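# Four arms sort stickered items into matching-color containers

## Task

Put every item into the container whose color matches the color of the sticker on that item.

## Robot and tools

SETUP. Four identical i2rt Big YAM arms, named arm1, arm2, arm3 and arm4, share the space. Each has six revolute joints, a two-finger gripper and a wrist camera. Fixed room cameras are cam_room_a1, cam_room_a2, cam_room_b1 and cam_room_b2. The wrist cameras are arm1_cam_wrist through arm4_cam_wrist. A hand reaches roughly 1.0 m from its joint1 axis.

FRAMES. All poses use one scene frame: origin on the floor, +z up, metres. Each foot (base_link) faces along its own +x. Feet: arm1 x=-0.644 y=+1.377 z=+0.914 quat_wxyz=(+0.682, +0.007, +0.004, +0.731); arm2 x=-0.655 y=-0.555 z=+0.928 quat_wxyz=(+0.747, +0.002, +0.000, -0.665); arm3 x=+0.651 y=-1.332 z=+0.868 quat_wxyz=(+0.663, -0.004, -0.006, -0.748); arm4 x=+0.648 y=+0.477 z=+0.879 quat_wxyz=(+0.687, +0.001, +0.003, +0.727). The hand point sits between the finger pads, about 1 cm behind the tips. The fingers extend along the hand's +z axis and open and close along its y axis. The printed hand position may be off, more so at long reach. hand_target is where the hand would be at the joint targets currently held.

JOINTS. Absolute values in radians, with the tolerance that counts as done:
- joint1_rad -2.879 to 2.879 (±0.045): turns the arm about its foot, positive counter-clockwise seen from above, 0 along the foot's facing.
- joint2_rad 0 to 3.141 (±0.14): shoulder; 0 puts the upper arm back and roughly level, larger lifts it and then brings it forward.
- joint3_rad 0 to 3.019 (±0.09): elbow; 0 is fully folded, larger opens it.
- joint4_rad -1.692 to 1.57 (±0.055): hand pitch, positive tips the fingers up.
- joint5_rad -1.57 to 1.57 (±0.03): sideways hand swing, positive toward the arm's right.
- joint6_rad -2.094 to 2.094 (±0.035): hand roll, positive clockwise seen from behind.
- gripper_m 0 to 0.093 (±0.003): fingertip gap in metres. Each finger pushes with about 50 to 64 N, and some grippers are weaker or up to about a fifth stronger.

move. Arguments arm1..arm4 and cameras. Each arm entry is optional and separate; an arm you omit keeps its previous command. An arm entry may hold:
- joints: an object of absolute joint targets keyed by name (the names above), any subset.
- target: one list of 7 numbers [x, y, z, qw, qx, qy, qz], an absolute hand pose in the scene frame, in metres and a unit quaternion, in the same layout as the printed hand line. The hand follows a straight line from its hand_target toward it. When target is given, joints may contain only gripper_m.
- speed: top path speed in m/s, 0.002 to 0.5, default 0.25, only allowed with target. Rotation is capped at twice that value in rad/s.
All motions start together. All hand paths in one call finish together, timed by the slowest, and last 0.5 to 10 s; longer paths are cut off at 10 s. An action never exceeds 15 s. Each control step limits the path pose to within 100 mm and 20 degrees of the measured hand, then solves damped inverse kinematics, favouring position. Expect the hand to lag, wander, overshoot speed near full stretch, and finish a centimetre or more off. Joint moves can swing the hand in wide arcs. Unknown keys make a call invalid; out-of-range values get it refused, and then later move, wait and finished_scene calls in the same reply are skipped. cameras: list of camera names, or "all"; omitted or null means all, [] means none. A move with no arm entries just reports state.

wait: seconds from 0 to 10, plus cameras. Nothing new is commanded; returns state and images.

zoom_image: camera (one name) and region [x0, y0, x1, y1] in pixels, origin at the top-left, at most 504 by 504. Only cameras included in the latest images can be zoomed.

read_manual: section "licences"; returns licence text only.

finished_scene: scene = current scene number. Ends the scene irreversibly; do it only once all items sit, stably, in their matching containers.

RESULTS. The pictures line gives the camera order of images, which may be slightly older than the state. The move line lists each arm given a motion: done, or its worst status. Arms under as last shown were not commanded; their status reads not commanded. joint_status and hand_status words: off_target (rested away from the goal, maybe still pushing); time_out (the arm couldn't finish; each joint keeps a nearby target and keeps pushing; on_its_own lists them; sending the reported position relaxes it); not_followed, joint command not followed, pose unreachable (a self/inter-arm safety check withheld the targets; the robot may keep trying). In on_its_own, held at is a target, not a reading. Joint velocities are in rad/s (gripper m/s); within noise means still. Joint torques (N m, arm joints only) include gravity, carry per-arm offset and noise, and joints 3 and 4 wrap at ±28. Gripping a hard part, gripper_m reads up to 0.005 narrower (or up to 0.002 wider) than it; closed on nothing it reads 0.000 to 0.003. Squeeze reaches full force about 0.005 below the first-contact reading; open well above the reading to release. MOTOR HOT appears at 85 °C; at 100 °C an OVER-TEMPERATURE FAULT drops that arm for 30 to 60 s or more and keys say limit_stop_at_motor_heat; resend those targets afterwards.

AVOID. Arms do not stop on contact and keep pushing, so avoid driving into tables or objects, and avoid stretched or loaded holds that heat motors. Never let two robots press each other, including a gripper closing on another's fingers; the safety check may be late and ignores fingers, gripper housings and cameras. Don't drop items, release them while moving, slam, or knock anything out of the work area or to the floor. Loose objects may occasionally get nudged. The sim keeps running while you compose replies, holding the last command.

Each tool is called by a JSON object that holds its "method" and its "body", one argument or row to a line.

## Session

{"method": "move", "body": {
  "arm1": {"joints": {"joint1_rad": 1.5, "joint2_rad": 1.1, "joint3_rad": 1.62, "joint4_rad": -1.5, "joint5_rad": 0, "joint6_rad": 0}},
  "arm2": {"joints": {"joint1_rad": -1.7, "joint2_rad": 1.1, "joint3_rad": 1.62, "joint4_rad": -1.5, "joint5_rad": 0, "joint6_rad": 0}},
  "arm3": {"joints": {"joint1_rad": 1.68, "joint2_rad": 1.1, "joint3_rad": 1.62, "joint4_rad": -1.5, "joint5_rad": 0, "joint6_rad": 0}},
  "arm4": {"joints": {"joint1_rad": -1.62, "joint2_rad": 1.1, "joint3_rad": 1.62, "joint4_rad": -1.5, "joint5_rad": 0, "joint6_rad": 0}}
}}

Scene clock: 1.93 s.
Joint torques (N m): arm1=[-1.32 -4.13 12.55 0.9 0.07 -0.02] | arm2=[0.62 -8.35 11.54 1.28 -0.04 0.2] | arm3=[1.79 -6.59 10.18 0.83 0.1 -0.11] | arm4=[1.08 -7.18 10.32 1.1 0.09 -0.08]
Motor temperatures (°C): arm1=[20 23 28 23 21 21 21] | arm2=[23 24 27 22 22 20 23] | arm3=[24 23 24 23 24 23 23] | arm4=[22 22 25 22 24 21 24]
Heat: arm1: hottest joint3_rad 28 °C; arm2: hottest joint3_rad 27 °C; arm3: hottest joint1_rad 24 °C; arm4: hottest joint3_rad 25 °C.
move: arm1 done; arm2 done; arm3 done; arm4 done
Joint velocities: within noise
arm1.joint_positions: joint1_rad=+1.497 joint2_rad=+1.102 joint3_rad=+1.595 joint4_rad=-1.489 joint5_rad=-0.002 joint6_rad=+0.008 gripper_m=+0.09399
arm1.joint_status: all done
arm1.hand: x=-1.0177 y=+1.3782 z=+1.3934 quat_wxyz=(+0.000, +0.957, -0.006, -0.291) (m; scene frame)
arm1.hand_target: x=-1.0152 y=+1.3772 z=+1.4042 quat_wxyz=(-0.001, +0.954, -0.001, -0.298) (m; scene frame)
arm1.hand_status: not commanded
arm2.joint_positions: joint1_rad=-1.699 joint2_rad=+1.104 joint3_rad=+1.606 joint4_rad=-1.485 joint5_rad=+0.001 joint6_rad=-0.014 gripper_m=+0.09398
arm2.joint_status: all done
arm2.hand: x=-1.0392 y=-0.5518 z=+1.4059 quat_wxyz=(+0.006, -0.957, -0.001, +0.289) (m; scene frame)
arm2.hand_target: x=-1.0350 y=-0.5517 z=+1.4119 quat_wxyz=(+0.003, -0.957, +0.005, +0.290) (m; scene frame)
arm2.hand_status: not commanded
arm3.joint_positions: joint1_rad=+1.672 joint2_rad=+1.095 joint3_rad=+1.601 joint4_rad=-1.493 joint5_rad=-0.002 joint6_rad=+0.007 gripper_m=+0.09398
arm3.joint_status: all done
arm3.hand: x=+1.0288 y=-1.3325 z=+1.3462 quat_wxyz=(-0.288, -0.010, -0.957, +0.008) (m; scene frame)
arm3.hand_target: x=+1.0294 y=-1.3298 z=+1.3523 quat_wxyz=(-0.292, -0.003, -0.957, +0.008) (m; scene frame)
arm3.hand_status: not commanded
arm4.joint_positions: joint1_rad=-1.621 joint2_rad=+1.102 joint3_rad=+1.590 joint4_rad=-1.505 joint5_rad=+0.001 joint6_rad=+0.014 gripper_m=+0.09398
arm4.joint_status: all done
arm4.hand: x=+1.0281 y=+0.4808 z=+1.3463 quat_wxyz=(-0.271, -0.003, -0.963, -0.001) (m; scene frame)
arm4.hand_target: x=+1.0292 y=+0.4813 z=+1.3615 quat_wxyz=(-0.289, +0.004, -0.957, +0.001) (m; scene frame)
arm4.hand_status: not commanded
pictures: arm1_cam_wrist, arm2_cam_wrist, arm3_cam_wrist, arm4_cam_wrist, cam_room_a1, cam_room_a2, cam_room_b1, cam_room_b2
Images, in order (width x height): arm1_cam_wrist 672x504, arm2_cam_wrist 672x504, arm3_cam_wrist 672x504, arm4_cam_wrist 672x504, cam_room_a1 672x504, cam_room_a2 672x504, cam_room_b1 672x504, cam_room_b2 672x504.

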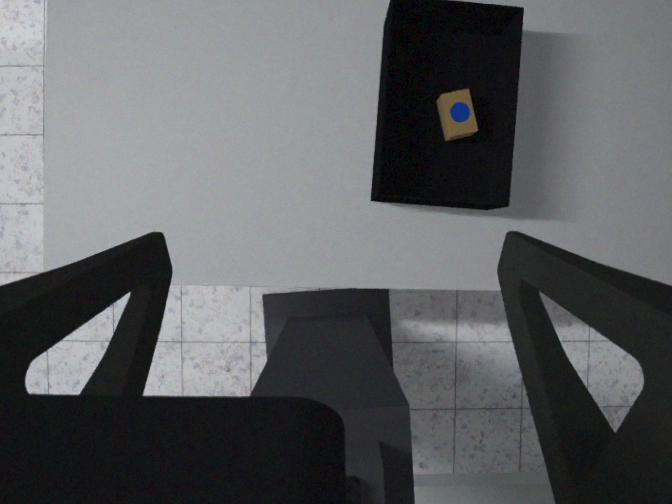

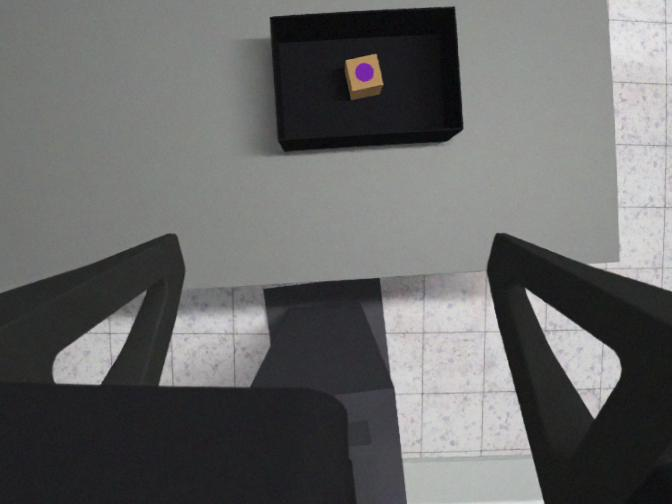

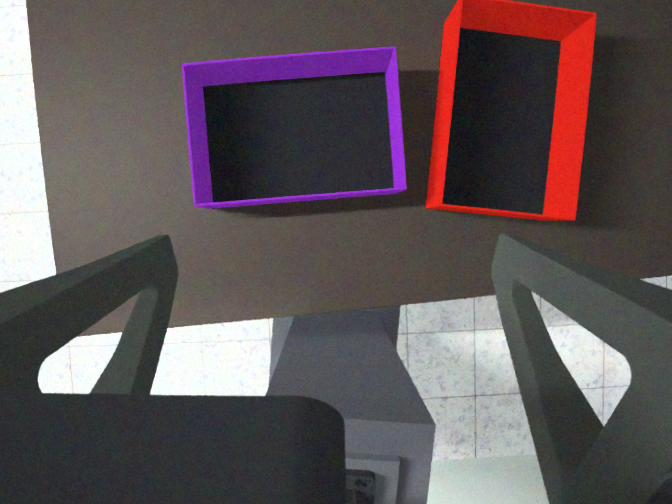

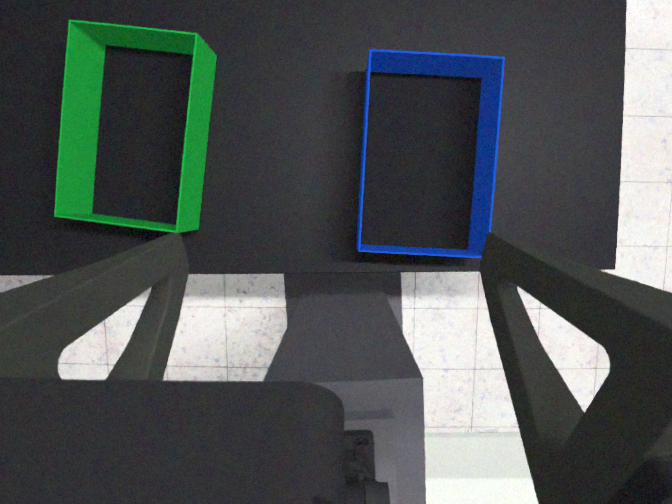

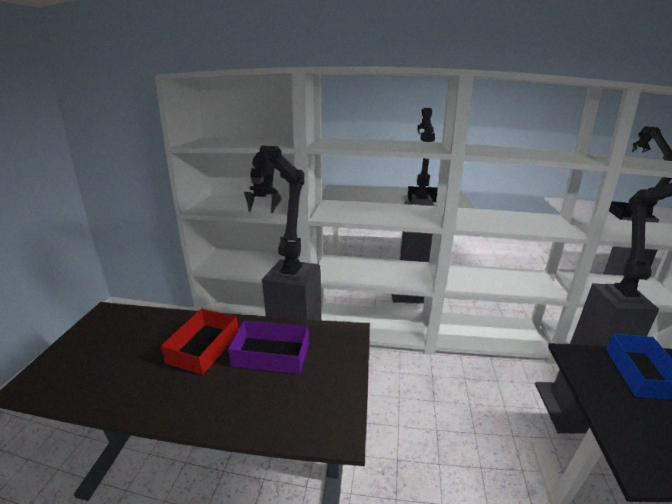

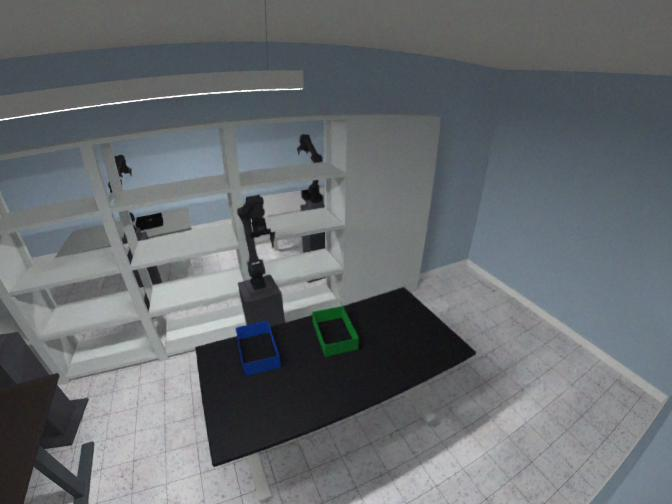

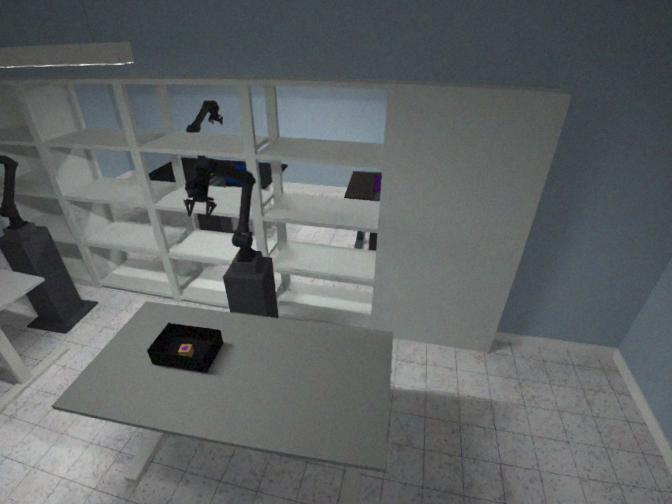

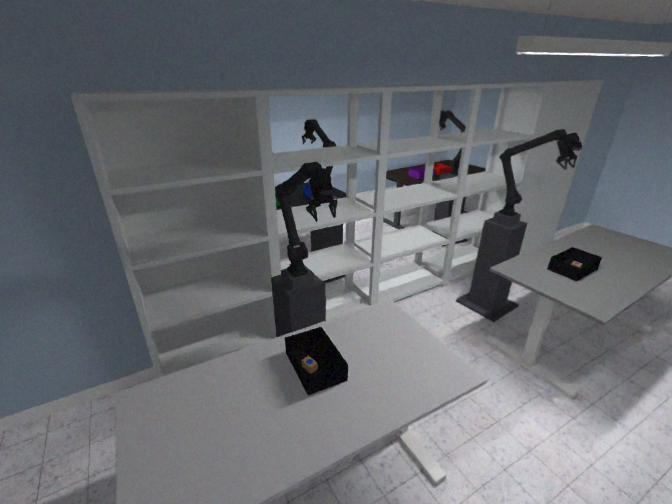

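{"method": "move", "body": {
  "arm1": {"target": [-1.2375, 1.590, 0.875, -0.0089, -0.9910, -0.1015, 0.0867], "speed": 0.35},
  "arm2": {"target": [-1.3325, -0.503, 0.875, -0.0091, -0.9907, -0.1041, 0.0867], "speed": 0.35},
  "cameras": ["arm1_cam_wrist", "arm2_cam_wrist"]
}}

Scene clock: 14.10 s.
Joint torques (N m): arm1=[-1.96 -18.61 12.94 0.53 -0.09 -0.05] | arm2=[-0.15 -23.18 13.27 0.61 -0.07 -0.09] | arm3=[1.67 -6.53 10.17 0.79 0.11 -0.11] | arm4=[0.44 -7.36 10.29 1.09 0.04 -0.1]
Motor temperatures (°C): arm1=[20 23 29 23 21 21 21] | arm2=[23 24 29 22 22 20 23] | arm3=[24 23 25 23 24 23 23] | arm4=[22 22 27 22 24 21 24]
Heat: arm1: hottest joint3_rad 29 °C; arm2: hottest joint3_rad 29 °C; arm3: hottest joint3_rad 25 °C; arm4: hottest joint3_rad 27 °C.
move: arm1 off_target; arm2 off_target
Joint velocities: within noise
arm1.joint_positions: joint1_rad=+1.140 joint2_rad=+2.147 joint3_rad=+1.481 joint4_rad=-0.835 joint5_rad=-0.091 joint6_rad=-0.557 gripper_m=+0.09399
arm1.joint_status: not commanded
arm1.hand: x=-1.2135 y=+1.5768 z=+0.8539 quat_wxyz=(+0.023, +0.993, +0.099, -0.059) (m; scene frame)
arm1.hand_target: x=-1.2362 y=+1.5896 z=+0.8760 quat_wxyz=(+0.009, +0.991, +0.102, -0.087) (m; scene frame)
arm1.hand_status: off_target (0.035 m and 3.6 deg from the pose sent, 0.602 m and 26.8 deg at the start)
arm2.joint_positions: joint1_rad=-1.768 joint2_rad=+2.226 joint3_rad=+1.649 joint4_rad=-0.853 joint5_rad=-0.055 joint6_rad=-0.279 gripper_m=+0.09398
arm2.joint_status: not commanded
arm2.hand: x=-1.3143 y=-0.5108 z=+0.8645 quat_wxyz=(-0.013, -0.992, -0.101, +0.073) (m; scene frame)
arm2.hand_target: x=-1.3316 y=-0.5030 z=+0.8753 quat_wxyz=(-0.009, -0.991, -0.104, +0.087) (m; scene frame)
arm2.hand_status: off_target (0.022 m and 1.7 deg from the pose sent, 0.609 m and 26.4 deg at the start)
arm3, arm4: as last shown
pictures: arm1_cam_wrist, arm2_cam_wrist
Images, in order (width x height): arm1_cam_wrist 672x504, arm2_cam_wrist 672x504.

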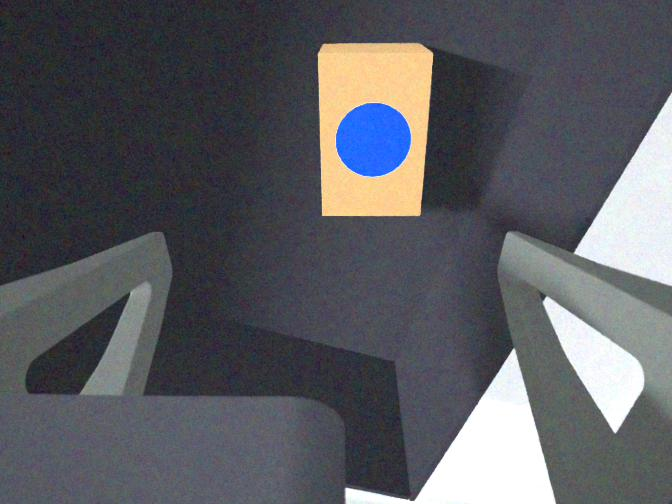

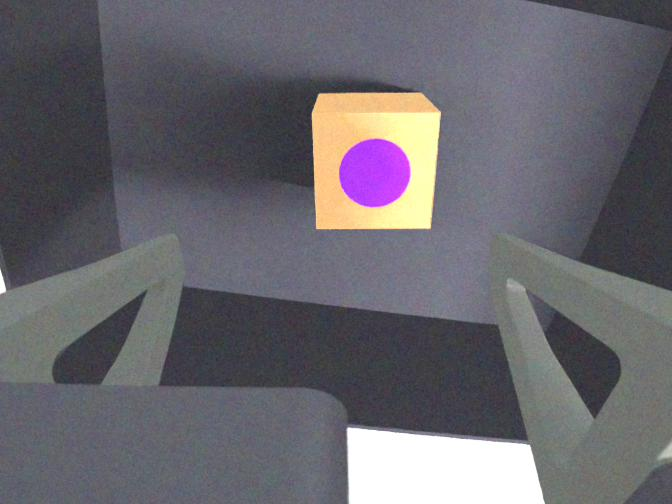

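{"method": "move", "body": {
  "arm1": {"target": [-1.244, 1.5965, 0.737, -0.0089, -0.9910, -0.1015, 0.0867], "speed": 0.15},
  "arm2": {"target": [-1.324, -0.4905, 0.730, -0.0091, -0.9907, -0.1041, 0.0867], "speed": 0.15},
  "cameras": ["arm1_cam_wrist", "arm2_cam_wrist"]
}}

{"method": "move", "body": {
  "arm1": {"joints": {"gripper_m": 0.035}},
  "arm2": {"joints": {"gripper_m": 0.04}},
  "cameras": ["arm1_cam_wrist", "arm2_cam_wrist"]
}}

Scene clock: 27.97 s.
Joint torques (N m): arm1=[-2.43 -17.9 11.15 1.07 -0.03 -0.03] | arm2=[0.03 -22.3 10.37 1.52 -0.24 -0.06] | arm3=[1.73 -6.65 10.15 0.84 0.1 -0.12] | arm4=[1.14 -7.12 10.3 1.06 0.05 -0.06]
Motor temperatures (°C): arm1=[20 24 31 23 21 21 21] | arm2=[23 24 31 22 22 20 23] | arm3=[24 23 26 23 24 23 23] | arm4=[22 22 30 22 24 21 24]
Heat: arm1: hottest joint3_rad 31 °C; arm2: hottest joint3_rad 31 °C; arm3: hottest joint3_rad 26 °C; arm4: hottest joint3_rad 30 °C.
move: arm1 off_target; arm2 off_target
Joint velocities: within noise
arm1.joint_positions: joint1_rad=+1.140 joint2_rad=+2.380 joint3_rad=+1.518 joint4_rad=-0.624 joint5_rad=-0.092 joint6_rad=-0.564 gripper_m=+0.09399
arm1.joint_status: not commanded
arm1.hand: x=-1.2247 y=+1.5804 z=+0.7323 quat_wxyz=(+0.020, +0.992, +0.103, -0.066) (m; scene frame)
arm1.hand_target: x=-1.2430 y=+1.5962 z=+0.7379 quat_wxyz=(+0.009, +0.991, +0.101, -0.087) (m; scene frame)
arm1.hand_status: off_target (0.026 m and 2.7 deg from the pose sent, 0.122 m and 3.6 deg at the start)
arm2.joint_positions: joint1_rad=-1.788 joint2_rad=+2.436 joint3_rad=+1.652 joint4_rad=-0.634 joint5_rad=-0.054 joint6_rad=-0.301 gripper_m=+0.09398
arm2.joint_status: not commanded
arm2.hand: x=-1.3145 y=-0.4971 z=+0.7392 quat_wxyz=(-0.010, -0.992, -0.102, +0.079) (m; scene frame)
arm2.hand_target: x=-1.3233 y=-0.4905 z=+0.7304 quat_wxyz=(-0.009, -0.991, -0.104, +0.087) (m; scene frame)
arm2.hand_status: off_target (0.015 m and 0.9 deg from the pose sent, 0.136 m and 1.7 deg at the start)
arm3, arm4: as last shown
pictures: arm1_cam_wrist, arm2_cam_wrist
Images, in order (width x height): arm1_cam_wrist 672x504, arm2_cam_wrist 672x504.

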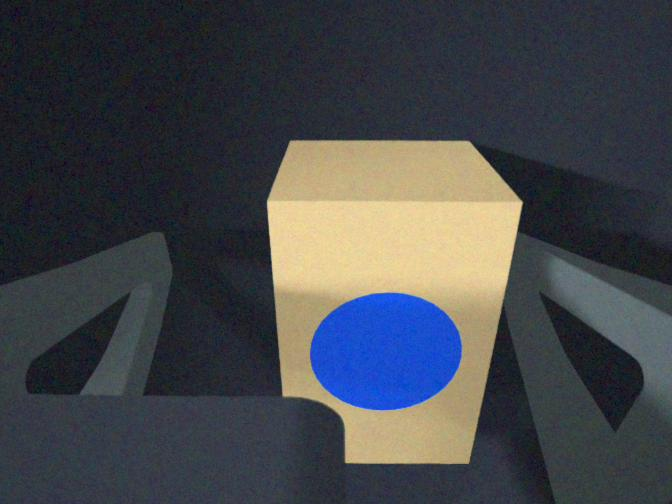

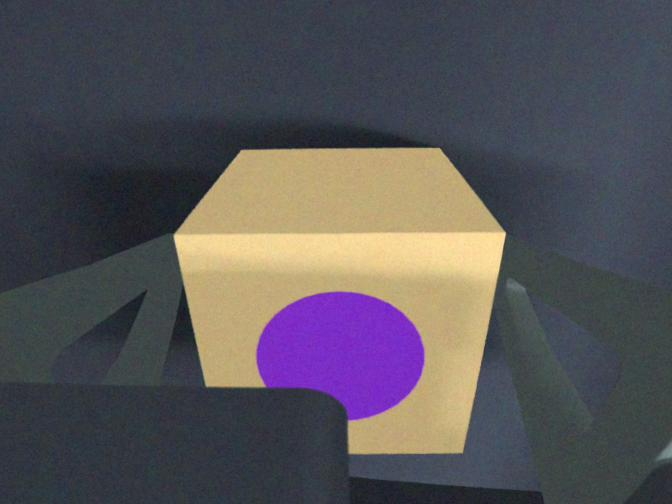

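Scene clock: 28.60 s.
Joint torques (N m): arm1=[-3.08 -17.44 10.82 1.09 -0.06 -0.06] | arm2=[0.03 -22.18 10.39 1.51 -0.23 -0.05] | arm3=[1.85 -6.42 10.17 0.81 0.1 -0.11] | arm4=[0.67 -7.12 10.25 1.09 0.06 -0.08]
Motor temperatures (°C): arm1=[20 24 31 23 21 21 21] | arm2=[23 24 31 22 22 20 23] | arm3=[24 23 26 23 24 23 23] | arm4=[22 22 30 22 24 21 24]
Heat: arm1: hottest joint3_rad 31 °C; arm2: hottest joint3_rad 31 °C; arm3: hottest joint3_rad 26 °C; arm4: hottest joint3_rad 30 °C.
move: arm1 off_target; arm2 off_target
Joint velocities: within noise
arm1.joint_positions: joint1_rad=+1.137 joint2_rad=+2.380 joint3_rad=+1.519 joint4_rad=-0.623 joint5_rad=-0.092 joint6_rad=-0.565 gripper_m=+0.04393
arm1.joint_status: gripper_m off_target (ended at +0.04396, target +0.03500)
arm1.hand: x=-1.2248 y=+1.5824 z=+0.7326 quat_wxyz=(+0.019, +0.992, +0.102, -0.067) (m; scene frame)
arm1.hand_target: x=-1.2431 y=+1.5965 z=+0.7380 quat_wxyz=(+0.009, +0.991, +0.101, -0.087) (m; scene frame)
arm1.hand_status: not commanded
arm2.joint_positions: joint1_rad=-1.788 joint2_rad=+2.436 joint3_rad=+1.652 joint4_rad=-0.634 joint5_rad=-0.055 joint6_rad=-0.302 gripper_m=+0.05310
arm2.joint_status: gripper_m off_target (ended at +0.05312, target +0.04000)
arm2.hand: x=-1.3146 y=-0.4971 z=+0.7392 quat_wxyz=(-0.010, -0.992, -0.102, +0.080) (m; scene frame)
arm2.hand_target: x=-1.3234 y=-0.4905 z=+0.7304 quat_wxyz=(-0.009, -0.991, -0.104, +0.087) (m; scene frame)
arm2.hand_status: not commanded
arm3, arm4: as last shown
pictures: arm1_cam_wrist, arm2_cam_wrist
Images, in order (width x height): arm1_cam_wrist 672x504, arm2_cam_wrist 672x504.

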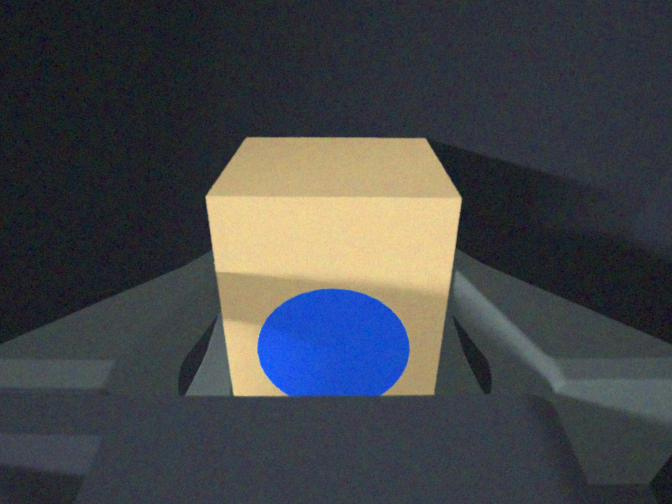

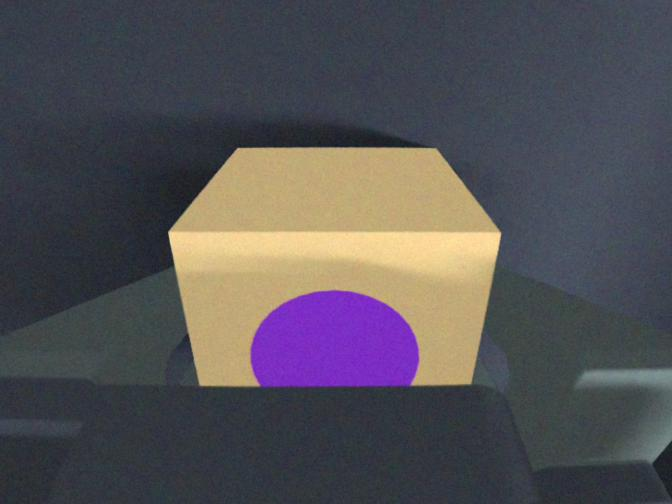

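{"method": "move", "body": {
  "arm1": {"target": [-1.20, 1.575, 0.98, -0.0089, -0.9910, -0.1015, 0.0867], "speed": 0.3},
  "arm2": {"target": [-1.29, -0.50, 0.98, -0.0091, -0.9907, -0.1041, 0.0867], "speed": 0.3},
  "cameras": []
}}

{"method": "move", "body": {
  "arm1": {"joints": {"joint1_rad": -2.25, "joint2_rad": 0.963, "joint3_rad": 0.784, "joint4_rad": -1.2165, "joint5_rad": 0, "joint6_rad": 0}},
  "arm2": {"joints": {"joint1_rad": 0.924, "joint2_rad": 0.963, "joint3_rad": 0.784, "joint4_rad": -1.2165, "joint5_rad": 0, "joint6_rad": 0}},
  "arm3": {"joints": {"joint1_rad": -1.963, "joint2_rad": 0.815, "joint3_rad": 0.908, "joint4_rad": -1.0, "joint5_rad": 0, "joint6_rad": 0}},
  "arm4": {"joints": {"joint1_rad": 0.885, "joint2_rad": 0.815, "joint3_rad": 0.908, "joint4_rad": -0.965, "joint5_rad": 0, "joint6_rad": 0}},
  "cameras": ["arm1_cam_wrist", "arm2_cam_wrist"]
}}

{"method": "move", "body": {
  "arm1": {"target": [-0.0225, 0.9447, 1.09, 0.0832, 0.2979, 0.9506, -0.0261], "speed": 0.3},
  "arm2": {"target": [-0.021, -0.927, 1.085, 0.0841, 0.2612, 0.9613, -0.0229], "speed": 0.3},
  "cameras": ["arm1_cam_wrist", "arm2_cam_wrist"]
}}

{"method": "move", "body": {
  "arm1": {"target": [-0.0225, 0.9447, 0.968, 0.0832, 0.2979, 0.9506, -0.0261], "speed": 0.12},
  "arm2": {"target": [-0.021, -0.927, 0.968, 0.0841, 0.2612, 0.9613, -0.0229], "speed": 0.12},
  "cameras": ["arm1_cam_wrist", "arm2_cam_wrist"]
}}

Scene clock: 45.27 s.
Joint torques (N m): arm1=[-2.14 -15.56 10.81 0.23 -0.03 0.07] | arm2=[0.56 -21.83 10.96 0.57 -0.16 0.02] | arm3=[1.79 -6.71 10.15 0.81 0.1 -0.12] | arm4=[0.62 -7.3 10.28 1.14 0.07 -0.09]
Motor temperatures (°C): arm1=[20 24 32 23 21 21 22] | arm2=[23 25 31 22 22 20 23] | arm3=[24 23 27 23 24 23 23] | arm4=[22 22 32 22 24 21 24]
Heat: arm1: hottest joint3_rad 32 °C; arm2: hottest joint3_rad 31 °C; arm3: hottest joint3_rad 27 °C; arm4: hottest joint3_rad 32 °C.
move: arm1 done; arm2 done
Joint velocities: within noise
arm1.joint_positions: joint1_rad=+1.137 joint2_rad=+1.920 joint3_rad=+1.459 joint4_rad=-0.985 joint5_rad=-0.092 joint6_rad=-0.565 gripper_m=+0.04392
arm1.joint_status: not commanded
arm1.hand: x=-1.1974 y=+1.5727 z=+0.9734 quat_wxyz=(+0.011, +0.991, +0.102, -0.084) (m; scene frame)
arm1.hand_target: x=-1.1998 y=+1.5751 z=+0.9800 quat_wxyz=(+0.009, +0.991, +0.101, -0.087) (m; scene frame)
arm1.hand_status: done (0.007 m and 0.4 deg from the pose sent, 0.249 m and 2.6 deg at the start)
arm2.joint_positions: joint1_rad=-1.788 joint2_rad=+2.005 joint3_rad=+1.597 joint4_rad=-0.989 joint5_rad=-0.055 joint6_rad=-0.302 gripper_m=+0.05310
arm2.joint_status: not commanded
arm2.hand: x=-1.2886 y=-0.5006 z=+0.9792 quat_wxyz=(-0.008, -0.991, -0.103, +0.089) (m; scene frame)
arm2.hand_target: x=-1.2899 y=-0.5000 z=+0.9798 quat_wxyz=(-0.009, -0.991, -0.104, +0.087) (m; scene frame)
arm2.hand_status: done (0.002 m and 0.4 deg from the pose sent, 0.242 m and 0.9 deg at the start)
arm3, arm4: as last shown
pictures: none
No camera images: "cameras" was empty.

Scene clock: 47.80 s.
Joint torques (N m): arm1=[-2.43 -3.6 10.62 0.27 0.01 0.08] | arm2=[0.85 -7 9.5 0.61 0.12 0.21] | arm3=[0.73 -5.13 9.99 1.37 -0.07 -0.1] | arm4=[1.08 -5.13 10.33 1.44 0.14 -0.06]
Motor temperatures (°C): arm1=[20 24 32 23 21 21 22] | arm2=[23 25 31 22 22 20 24] | arm3=[24 23 27 23 24 23 23] | arm4=[22 22 32 22 24 21 24]
Heat: arm1: hottest joint3_rad 32 °C; arm2: hottest joint3_rad 31 °C; arm3: hottest joint3_rad 27 °C; arm4: hottest joint3_rad 32 °C.
move: arm1 done; arm2 done; arm3 done; arm4 done
Joint velocities: within noise
arm1.joint_positions: joint1_rad=-2.245 joint2_rad=+0.978 joint3_rad=+0.783 joint4_rad=-1.205 joint5_rad=+0.002 joint6_rad=-0.007 gripper_m=+0.04392
arm1.joint_status: all done
arm1.hand: x=-0.4087 y=+1.2149 z=+1.0763 quat_wxyz=(-0.073, -0.294, -0.953, +0.028) (m; scene frame)
arm1.hand_target: x=-0.4118 y=+1.2160 z=+1.0802 quat_wxyz=(-0.076, -0.299, -0.951, +0.027) (m; scene frame)
arm1.hand_status: not commanded
arm2.joint_positions: joint1_rad=+0.922 joint2_rad=+0.973 joint3_rad=+0.799 joint4_rad=-1.204 joint5_rad=-0.003 joint6_rad=-0.015 gripper_m=+0.05310
arm2.joint_status: all done
arm2.hand: x=-0.4072 y=-0.7019 z=+1.1023 quat_wxyz=(-0.093, -0.255, -0.962, +0.023) (m; scene frame)
arm2.hand_target: x=-0.4140 y=-0.6977 z=+1.0983 quat_wxyz=(-0.085, -0.261, -0.961, +0.021) (m; scene frame)
arm2.hand_status: not commanded
arm3.joint_positions: joint1_rad=-1.954 joint2_rad=+0.825 joint3_rad=+0.903 joint4_rad=-1.004 joint5_rad=+0.002 joint6_rad=+0.005 gripper_m=+0.09403
arm3.joint_status: all done
arm3.hand: x=+0.3503 y=-1.1611 z=+1.1530 quat_wxyz=(+0.073, -0.918, +0.241, +0.305) (m; scene frame)
arm3.hand_target: x=+0.3516 y=-1.1587 z=+1.1594 quat_wxyz=(+0.077, -0.915, +0.242, +0.313) (m; scene frame)
arm3.hand_status: not commanded
arm4.joint_positions: joint1_rad=+0.884 joint2_rad=+0.828 joint3_rad=+0.891 joint4_rad=-0.977 joint5_rad=-0.002 joint6_rad=+0.011 gripper_m=+0.09402
arm4.joint_status: all done
arm4.hand: x=+0.3689 y=+0.6830 z=+1.1648 quat_wxyz=(-0.095, +0.898, -0.299, -0.309) (m; scene frame)
arm4.hand_target: x=+0.3666 y=+0.6848 z=+1.1797 quat_wxyz=(-0.104, +0.893, -0.292, -0.327) (m; scene frame)
arm4.hand_status: not commanded
pictures: arm1_cam_wrist, arm2_cam_wrist
Images, in order (width x height): arm1_cam_wrist 672x504, arm2_cam_wrist 672x504.

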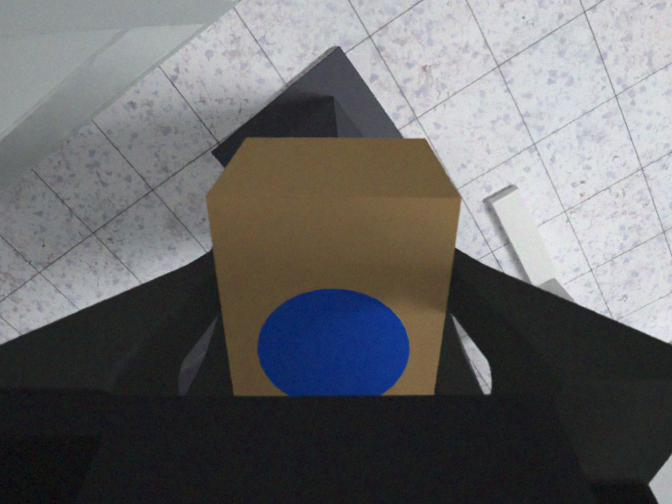

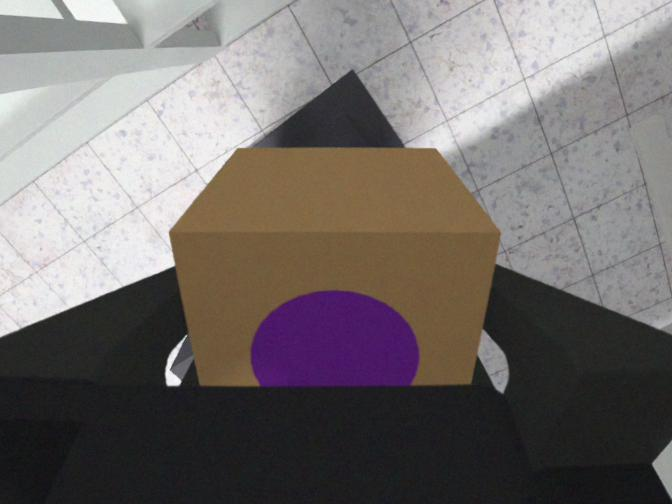

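Scene clock: 50.47 s.
Joint torques (N m): arm1=[-2.67 -20.95 16.61 0.31 -0.06 0.05] | arm2=[1.14 -23.82 16.13 0.53 0.13 0.21] | arm3=[0.73 -5.19 9.96 1.37 -0.08 -0.11] | arm4=[1.14 -5.25 10.48 1.42 0.15 -0.06]
Motor temperatures (°C): arm1=[20 24 33 23 21 21 22] | arm2=[23 25 32 22 22 20 24] | arm3=[24 23 27 23 24 23 23] | arm4=[22 22 32 22 24 21 24]
Heat: arm1: hottest joint3_rad 33 °C; arm2: hottest joint3_rad 32 °C; arm3: hottest joint3_rad 27 °C; arm4: hottest joint3_rad 32 °C.
move: arm1 off_target; arm2 off_target
Joint velocities: within noise
arm1.joint_positions: joint1_rad=-2.245 joint2_rad=+2.318 joint3_rad=+2.439 joint4_rad=-1.549 joint5_rad=-0.005 joint6_rad=-0.007 gripper_m=+0.04392
arm1.joint_status: not commanded
arm1.hand: x=-0.0301 y=+0.9540 z=+1.0681 quat_wxyz=(-0.061, -0.294, -0.954, +0.020) (m; scene frame)
arm1.hand_target: x=-0.0236 y=+0.9455 z=+1.0900 quat_wxyz=(-0.084, -0.298, -0.951, +0.026) (m; scene frame)
arm1.hand_status: off_target (0.025 m and 2.7 deg from the pose sent, 0.472 m and 1.2 deg at the start)
arm2.joint_positions: joint1_rad=+0.922 joint2_rad=+2.213 joint3_rad=+2.205 joint4_rad=-1.414 joint5_rad=+0.000 joint6_rad=-0.013 gripper_m=+0.05310
arm2.joint_status: not commanded
arm2.hand: x=-0.0340 y=-0.9222 z=+1.0746 quat_wxyz=(-0.072, -0.256, -0.964, +0.018) (m; scene frame)
arm2.hand_target: x=-0.0217 y=-0.9264 z=+1.0850 quat_wxyz=(-0.085, -0.261, -0.961, +0.023) (m; scene frame)
arm2.hand_status: off_target (0.017 m and 1.6 deg from the pose sent, 0.447 m and 1.3 deg at the start)
arm3, arm4: as last shown
pictures: arm1_cam_wrist, arm2_cam_wrist
Images, in order (width x height): arm1_cam_wrist 672x504, arm2_cam_wrist 672x504.

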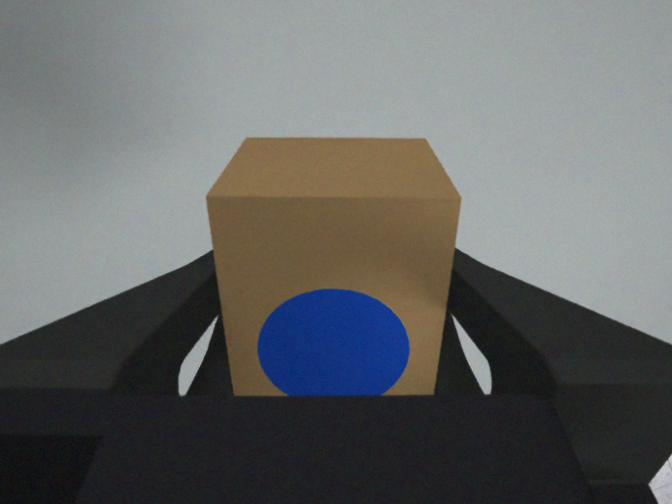

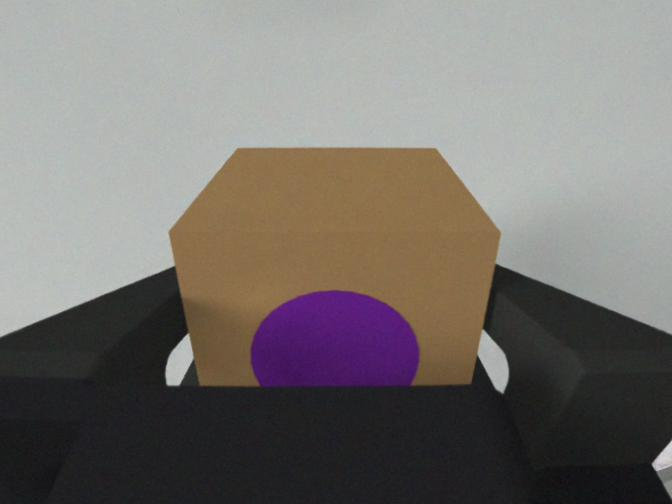

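Scene clock: 52.03 s.
Joint torques (N m): arm1=[-1.96 -18.9 8.55 1.89 0.06 0.12] | arm2=[1.08 -22.3 8.84 2.04 0.14 0.19] | arm3=[0.79 -5.19 9.95 1.37 -0.08 -0.1] | arm4=[1.32 -4.66 10.41 1.32 0.11 -0.06]
Motor temperatures (°C): arm1=[20 25 33 23 21 21 22] | arm2=[23 25 32 22 22 20 24] | arm3=[24 23 27 23 24 23 23] | arm4=[22 22 32 22 24 21 24]
Heat: arm1: hottest joint3_rad 33 °C; arm2: hottest joint3_rad 32 °C; arm3: hottest joint3_rad 27 °C; arm4: hottest joint3_rad 32 °C.
move: arm1 off_target; arm2 off_target
Joint velocities: within noise
arm1.joint_positions: joint1_rad=-2.245 joint2_rad=+2.291 joint3_rad=+2.209 joint4_rad=-1.274 joint5_rad=-0.008 joint6_rad=-0.007 gripper_m=+0.04392
arm1.joint_status: not commanded
arm1.hand: x=-0.0206 y=+0.9474 z=+1.0018 quat_wxyz=(-0.095, -0.293, -0.951, +0.030) (m; scene frame)
arm1.hand_target: x=-0.0236 y=+0.9456 z=+0.9686 quat_wxyz=(-0.083, -0.298, -0.951, +0.026) (m; scene frame)
arm1.hand_status: off_target (0.034 m and 1.6 deg from the pose sent, 0.101 m and 2.7 deg at the start)
arm2.joint_positions: joint1_rad=+0.922 joint2_rad=+2.235 joint3_rad=+2.061 joint4_rad=-1.177 joint5_rad=+0.001 joint6_rad=-0.011 gripper_m=+0.05310
arm2.joint_status: not commanded
arm2.hand: x=-0.0191 y=-0.9309 z=+1.0090 quat_wxyz=(-0.106, -0.256, -0.960, +0.028) (m; scene frame)
arm2.hand_target: x=-0.0225 y=-0.9261 z=+0.9691 quat_wxyz=(-0.084, -0.261, -0.961, +0.023) (m; scene frame)
arm2.hand_status: off_target (0.041 m and 2.7 deg from the pose sent, 0.108 m and 1.6 deg at the start)
arm3, arm4: as last shown
pictures: arm1_cam_wrist, arm2_cam_wrist
Images, in order (width x height): arm1_cam_wrist 672x504, arm2_cam_wrist 672x504.

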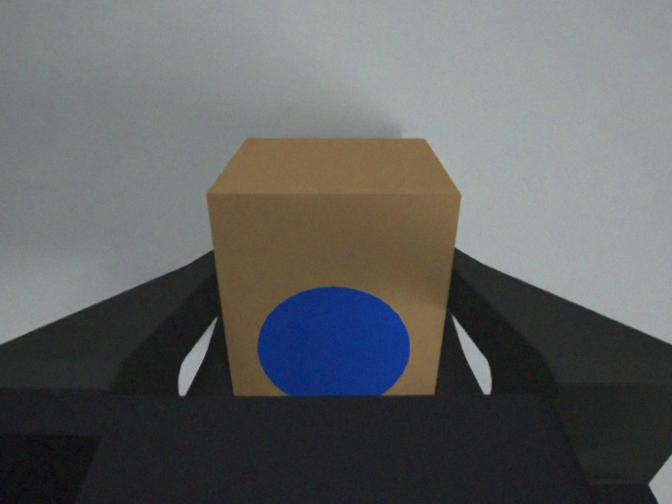

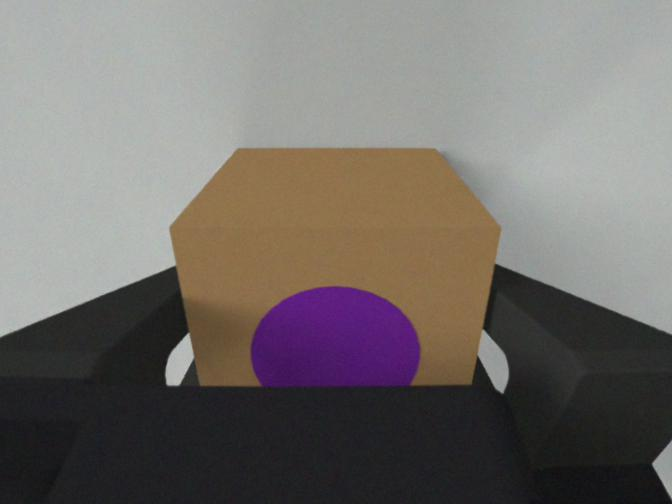

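{"method": "move", "body": {
  "arm1": {"joints": {"gripper_m": 0.093}},
  "arm2": {"joints": {"gripper_m": 0.093}},
  "cameras": []
}}

{"method": "move", "body": {
  "arm1": {"target": [-0.0225, 0.9447, 1.085, 0.0832, 0.2979, 0.9506, -0.0261], "speed": 0.25},
  "arm2": {"target": [-0.021, -0.927, 1.085, 0.0841, 0.2612, 0.9613, -0.0229], "speed": 0.25},
  "cameras": ["arm1_cam_wrist", "arm2_cam_wrist"]
}}

{"method": "move", "body": {
  "arm1": {"target": [-0.30, 1.14, 1.10, 0.0832, 0.2979, 0.9506, -0.0261], "speed": 0.4},
  "arm2": {"target": [-0.30, -0.763, 1.10, 0.0841, 0.2612, 0.9613, -0.0229], "speed": 0.4},
  "arm3": {"target": [-0.036, -0.955, 1.080, 0.0763, -0.9225, 0.2421, 0.2909], "speed": 0.4},
  "arm4": {"target": [-0.023, 0.970, 1.077, 0.1060, -0.8935, 0.2911, 0.3252], "speed": 0.4},
  "cameras": ["arm3_cam_wrist", "arm4_cam_wrist"]
}}

Scene clock: 62.20 s.
Joint torques (N m): arm1=[-1.61 -19.08 9.09 1.22 -0.05 0.08] | arm2=[0.26 -22.36 8.96 1.73 0.11 0.2] | arm3=[0.62 -5.07 9.99 1.4 -0.08 -0.1] | arm4=[1.08 -5.42 10.29 1.57 0.13 -0.04]
Motor temperatures (°C): arm1=[20 25 33 23 21 21 22] | arm2=[23 26 32 22 22 20 24] | arm3=[24 23 28 23 24 23 23] | arm4=[22 22 33 22 24 21 24]
Heat: arm1: hottest joint3_rad 33 °C; arm2: hottest joint3_rad 32 °C; arm3: hottest joint3_rad 28 °C; arm4: hottest joint3_rad 33 °C.
move: arm1 done; arm2 done
Joint velocities: within noise
arm1.joint_positions: joint1_rad=-2.257 joint2_rad=+2.291 joint3_rad=+2.203 joint4_rad=-1.253 joint5_rad=-0.005 joint6_rad=-0.004 gripper_m=+0.09295
arm1.joint_status: all done
arm1.hand: x=-0.0228 y=+0.9381 z=+1.0006 quat_wxyz=(-0.102, -0.299, -0.948, +0.034) (m; scene frame)
arm1.hand_target: x=-0.0236 y=+0.9456 z=+0.9685 quat_wxyz=(-0.083, -0.298, -0.951, +0.026) (m; scene frame)
arm1.hand_status: not commanded
arm2.joint_positions: joint1_rad=+0.931 joint2_rad=+2.235 joint3_rad=+2.060 joint4_rad=-1.169 joint5_rad=+0.002 joint6_rad=-0.011 gripper_m=+0.09292
arm2.joint_status: all done
arm2.hand: x=-0.0143 y=-0.9256 z=+1.0083 quat_wxyz=(-0.109, -0.252, -0.961, +0.029) (m; scene frame)
arm2.hand_target: x=-0.0226 y=-0.9263 z=+0.9690 quat_wxyz=(-0.084, -0.261, -0.961, +0.023) (m; scene frame)
arm2.hand_status: not commanded
arm3, arm4: as last shown
pictures: none
No camera images: "cameras" was empty.

Scene clock: 63.73 s.
Joint torques (N m): arm1=[-1.32 -20.89 15.36 0.39 -0.03 0.04] | arm2=[0.44 -25.47 15.04 0.44 0.02 0.2] | arm3=[0.73 -5.01 9.96 1.4 -0.09 -0.11] | arm4=[0.73 -4.84 10.41 1.35 0.15 -0.07]
Motor temperatures (°C): arm1=[20 25 33 23 21 21 22] | arm2=[23 26 32 22 22 20 24] | arm3=[24 23 28 23 24 23 23] | arm4=[22 22 33 22 24 21 24]
Heat: arm1: hottest joint3_rad 33 °C; arm2: hottest joint3_rad 32 °C; arm3: hottest joint3_rad 28 °C; arm4: hottest joint3_rad 33 °C.
move: arm1 off_target; arm2 off_target
Joint velocities: within noise
arm1.joint_positions: joint1_rad=-2.256 joint2_rad=+2.312 joint3_rad=+2.439 joint4_rad=-1.536 joint5_rad=-0.006 joint6_rad=-0.002 gripper_m=+0.09296
arm1.joint_status: not commanded
arm1.hand: x=-0.0320 y=+0.9458 z=+1.0729 quat_wxyz=(-0.070, -0.301, -0.951, +0.023) (m; scene frame)
arm1.hand_target: x=-0.0230 y=+0.9452 z=+1.0851 quat_wxyz=(-0.084, -0.298, -0.951, +0.026) (m; scene frame)
arm1.hand_status: off_target (0.015 m and 1.6 deg from the pose sent, 0.085 m and 2.4 deg at the start)
arm2.joint_positions: joint1_rad=+0.931 joint2_rad=+2.232 joint3_rad=+2.222 joint4_rad=-1.415 joint5_rad=+0.003 joint6_rad=-0.011 gripper_m=+0.09292
arm2.joint_status: not commanded
arm2.hand: x=-0.0272 y=-0.9187 z=+1.0682 quat_wxyz=(-0.070, -0.253, -0.965, +0.019) (m; scene frame)
arm2.hand_target: x=-0.0217 y=-0.9267 z=+1.0852 quat_wxyz=(-0.085, -0.261, -0.961, +0.023) (m; scene frame)
arm2.hand_status: off_target (0.020 m and 2.0 deg from the pose sent, 0.077 m and 3.1 deg at the start)
arm3, arm4: as last shown
pictures: arm1_cam_wrist, arm2_cam_wrist
Images, in order (width x height): arm1_cam_wrist 672x504, arm2_cam_wrist 672x504.

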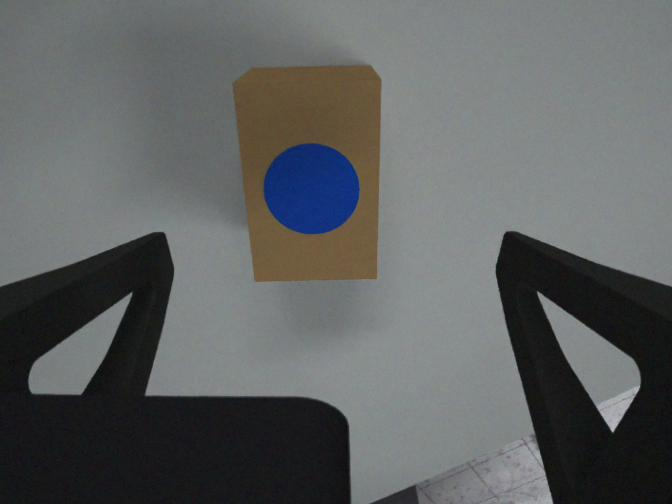

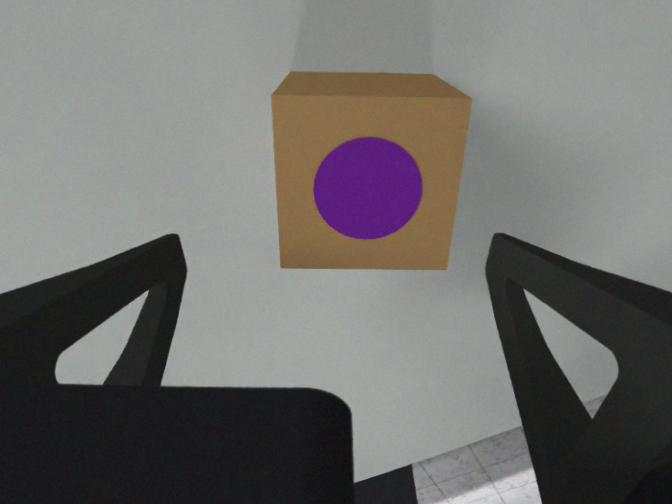

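Scene clock: 65.97 s.
Joint torques (N m): arm1=[-0.67 -7.94 10.88 0.98 0 0.04] | arm2=[0.5 -11.22 9.52 1.51 0.06 0.22] | arm3=[2.2 -25.23 14.12 0.73 0.13 0] | arm4=[0.91 -25.47 13.03 0.65 0.2 -0.08]
Motor temperatures (°C): arm1=[20 25 33 23 21 21 22] | arm2=[23 26 32 22 22 20 24] | arm3=[24 23 29 23 24 23 23] | arm4=[22 22 34 22 24 21 24]
Heat: arm1: hottest joint3_rad 33 °C; arm2: hottest joint3_rad 32 °C; arm3: hottest joint3_rad 29 °C; arm4: hottest joint3_rad 34 °C.
move: arm1 done; arm2 done; arm3 off_target; arm4 off_target
Joint velocities: within noise
arm1.joint_positions: joint1_rad=-2.256 joint2_rad=+1.322 joint3_rad=+1.108 joint4_rad=-1.177 joint5_rad=-0.006 joint6_rad=-0.002 gripper_m=+0.09296
arm1.joint_status: not commanded
arm1.hand: x=-0.3046 y=+1.1392 z=+1.0997 quat_wxyz=(-0.079, -0.301, -0.950, +0.026) (m; scene frame)
arm1.hand_target: x=-0.3001 y=+1.1401 z=+1.0999 quat_wxyz=(-0.083, -0.298, -0.951, +0.026) (m; scene frame)
arm1.hand_status: done (0.005 m and 0.6 deg from the pose sent, 0.332 m and 1.6 deg at the start)
arm2.joint_positions: joint1_rad=+0.931 joint2_rad=+1.331 joint3_rad=+1.083 joint4_rad=-1.140 joint5_rad=+0.003 joint6_rad=-0.010 gripper_m=+0.09292
arm2.joint_status: not commanded
arm2.hand: x=-0.2983 y=-0.7627 z=+1.1069 quat_wxyz=(-0.088, -0.253, -0.963, +0.024) (m; scene frame)
arm2.hand_target: x=-0.3001 y=-0.7630 z=+1.1002 quat_wxyz=(-0.084, -0.261, -0.961, +0.023) (m; scene frame)
arm2.hand_status: done (0.007 m and 1.1 deg from the pose sent, 0.316 m and 2.0 deg at the start)
arm3.joint_positions: joint1_rad=-1.954 joint2_rad=+2.048 joint3_rad=+1.946 joint4_rad=-0.899 joint5_rad=+0.018 joint6_rad=+0.005 gripper_m=+0.09403
arm3.joint_status: not commanded
arm3.hand: x=-0.0206 y=-0.9547 z=+1.0509 quat_wxyz=(+0.072, -0.929, +0.246, +0.268) (m; scene frame)
arm3.hand_target: x=-0.0346 y=-0.9559 z=+1.0801 quat_wxyz=(+0.076, -0.922, +0.242, +0.291) (m; scene frame)
arm3.hand_status: off_target (0.033 m and 2.8 deg from the pose sent, 0.444 m and 1.7 deg at the start)
arm4.joint_positions: joint1_rad=+0.884 joint2_rad=+2.161 joint3_rad=+2.068 joint4_rad=-0.812 joint5_rad=+0.001 joint6_rad=+0.010 gripper_m=+0.09402
arm4.joint_status: not commanded
arm4.hand: x=-0.0145 y=+0.9624 z=+1.0593 quat_wxyz=(-0.098, +0.896, -0.298, -0.313) (m; scene frame)
arm4.hand_target: x=-0.0221 y=+0.9695 z=+1.0771 quat_wxyz=(-0.106, +0.893, -0.291, -0.326) (m; scene frame)
arm4.hand_status: off_target (0.021 m and 1.9 deg from the pose sent, 0.494 m and 2.4 deg at the start)
pictures: arm3_cam_wrist, arm4_cam_wrist
Images, in order (width x height): arm3_cam_wrist 672x504, arm4_cam_wrist 672x504.

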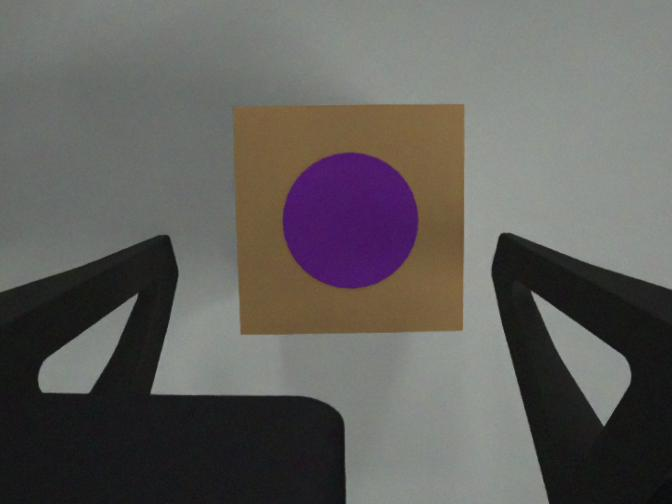

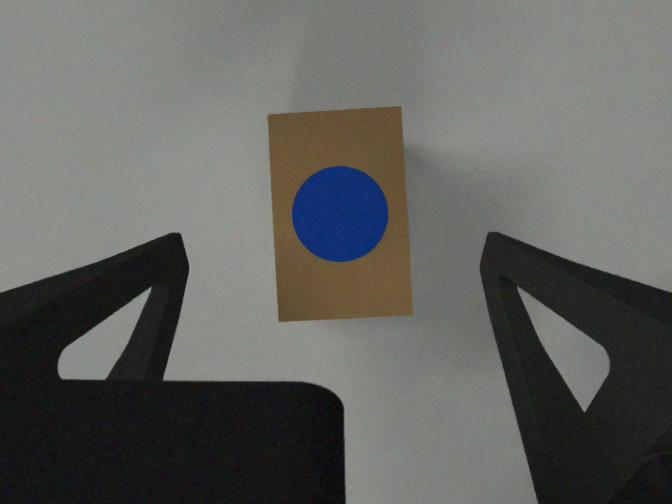

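{"method": "move", "body": {
  "arm3": {"target": [-0.0486, -0.947, 1.004, 0.0763, -0.9225, 0.2421, 0.2909], "speed": 0.12},
  "arm4": {"target": [-0.0375, 0.9795, 1.000, 0.1060, -0.8935, 0.2911, 0.3252], "speed": 0.12},
  "cameras": []
}}

{"method": "move", "body": {
  "arm3": {"joints": {"gripper_m": 0.04}},
  "arm4": {"joints": {"gripper_m": 0.033}},
  "cameras": ["arm3_cam_wrist", "arm4_cam_wrist"]
}}

Scene clock: 78.37 s.
Joint torques (N m): arm1=[-0.79 -8.23 10.86 0.95 -0.03 0.06] | arm2=[0.56 -11.28 9.55 1.52 0.05 0.21] | arm3=[2.02 -23.65 8.95 1.61 0.09 -0.09] | arm4=[0.67 -24.59 9.95 1.51 0.15 -0.06]
Motor temperatures (°C): arm1=[20 25 34 23 21 21 22] | arm2=[23 26 32 22 22 20 23] | arm3=[24 24 30 23 24 23 23] | arm4=[22 23 35 22 24 21 24]
Heat: arm1: hottest joint3_rad 34 °C; arm2: hottest joint3_rad 32 °C; arm3: hottest joint3_rad 30 °C; arm4: hottest joint3_rad 35 °C.
move: arm3 off_target; arm4 off_target
Joint velocities: within noise
arm1, arm2: as last shown
arm3.joint_positions: joint1_rad=-1.954 joint2_rad=+2.103 joint3_rad=+1.938 joint4_rad=-0.769 joint5_rad=+0.018 joint6_rad=+0.010 gripper_m=+0.09400
arm3.joint_status: not commanded
arm3.hand: x=-0.0441 y=-0.9421 z=+1.0235 quat_wxyz=(+0.079, -0.918, +0.246, +0.299) (m; scene frame)
arm3.hand_target: x=-0.0482 y=-0.9473 z=+1.0043 quat_wxyz=(+0.076, -0.922, +0.242, +0.291) (m; scene frame)
arm3.hand_status: off_target (0.021 m and 1.2 deg from the pose sent, 0.055 m and 2.8 deg at the start)
arm4.joint_positions: joint1_rad=+0.885 joint2_rad=+2.237 joint3_rad=+2.068 joint4_rad=-0.704 joint5_rad=+0.003 joint6_rad=+0.007 gripper_m=+0.09402
arm4.joint_status: not commanded
arm4.hand: x=-0.0333 y=+0.9750 z=+1.0146 quat_wxyz=(-0.104, +0.892, -0.295, -0.327) (m; scene frame)
arm4.hand_target: x=-0.0370 y=+0.9792 z=+1.0001 quat_wxyz=(-0.106, +0.893, -0.291, -0.325) (m; scene frame)
arm4.hand_status: off_target (0.016 m and 0.6 deg from the pose sent, 0.066 m and 1.9 deg at the start)
pictures: none
No camera images: "cameras" was empty.

Scene clock: 79.00 s.
Joint torques (N m): arm1=[-0.67 -7.53 10.78 1.01 -0.02 0.05] | arm2=[0.67 -11.22 9.57 1.51 0.05 0.21] | arm3=[2.02 -23.47 8.91 1.62 0.11 -0.07] | arm4=[0.67 -24.82 9.91 1.5 0.11 -0.04]
Motor temperatures (°C): arm1=[20 25 34 23 21 21 22] | arm2=[23 26 32 22 22 20 23] | arm3=[24 24 30 23 24 23 23] | arm4=[22 23 35 22 24 21 24]
Heat: arm1: hottest joint3_rad 34 °C; arm2: hottest joint3_rad 32 °C; arm3: hottest joint3_rad 30 °C; arm4: hottest joint3_rad 35 °C.
move: arm3 off_target; arm4 off_target
Joint velocities: within noise
arm1, arm2: as last shown
arm3.joint_positions: joint1_rad=-1.954 joint2_rad=+2.103 joint3_rad=+1.938 joint4_rad=-0.769 joint5_rad=+0.017 joint6_rad=+0.010 gripper_m=+0.05281
arm3.joint_status: gripper_m off_target (ended at +0.05285, target +0.04000)
arm3.hand: x=-0.0442 y=-0.9422 z=+1.0235 quat_wxyz=(+0.078, -0.918, +0.246, +0.300) (m; scene frame)
arm3.hand_target: x=-0.0482 y=-0.9473 z=+1.0043 quat_wxyz=(+0.076, -0.922, +0.242, +0.291) (m; scene frame)
arm3.hand_status: not commanded
arm4.joint_positions: joint1_rad=+0.885 joint2_rad=+2.237 joint3_rad=+2.068 joint4_rad=-0.704 joint5_rad=+0.003 joint6_rad=+0.006 gripper_m=+0.04456
arm4.joint_status: gripper_m off_target (ended at +0.04459, target +0.03300)
arm4.hand: x=-0.0330 y=+0.9754 z=+1.0145 quat_wxyz=(-0.104, +0.892, -0.295, -0.327) (m; scene frame)
arm4.hand_target: x=-0.0370 y=+0.9792 z=+1.0001 quat_wxyz=(-0.106, +0.893, -0.291, -0.325) (m; scene frame)
arm4.hand_status: not commanded
pictures: arm3_cam_wrist, arm4_cam_wrist
Images, in order (width x height): arm3_cam_wrist 672x504, arm4_cam_wrist 672x504.

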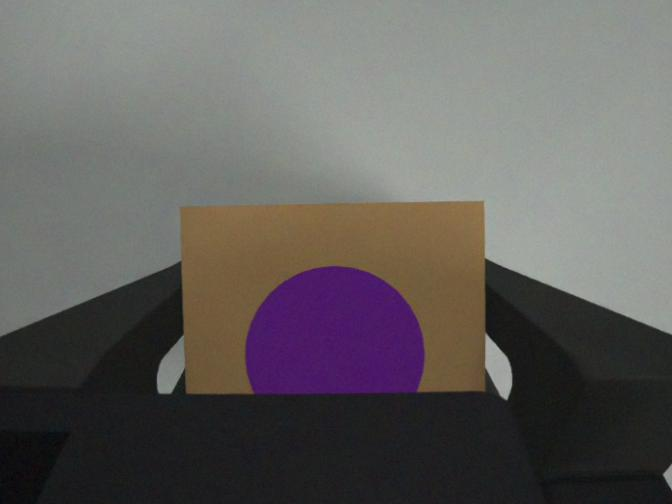

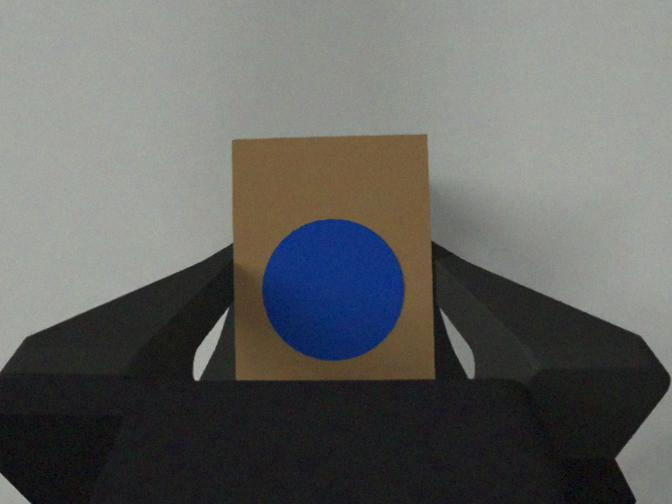

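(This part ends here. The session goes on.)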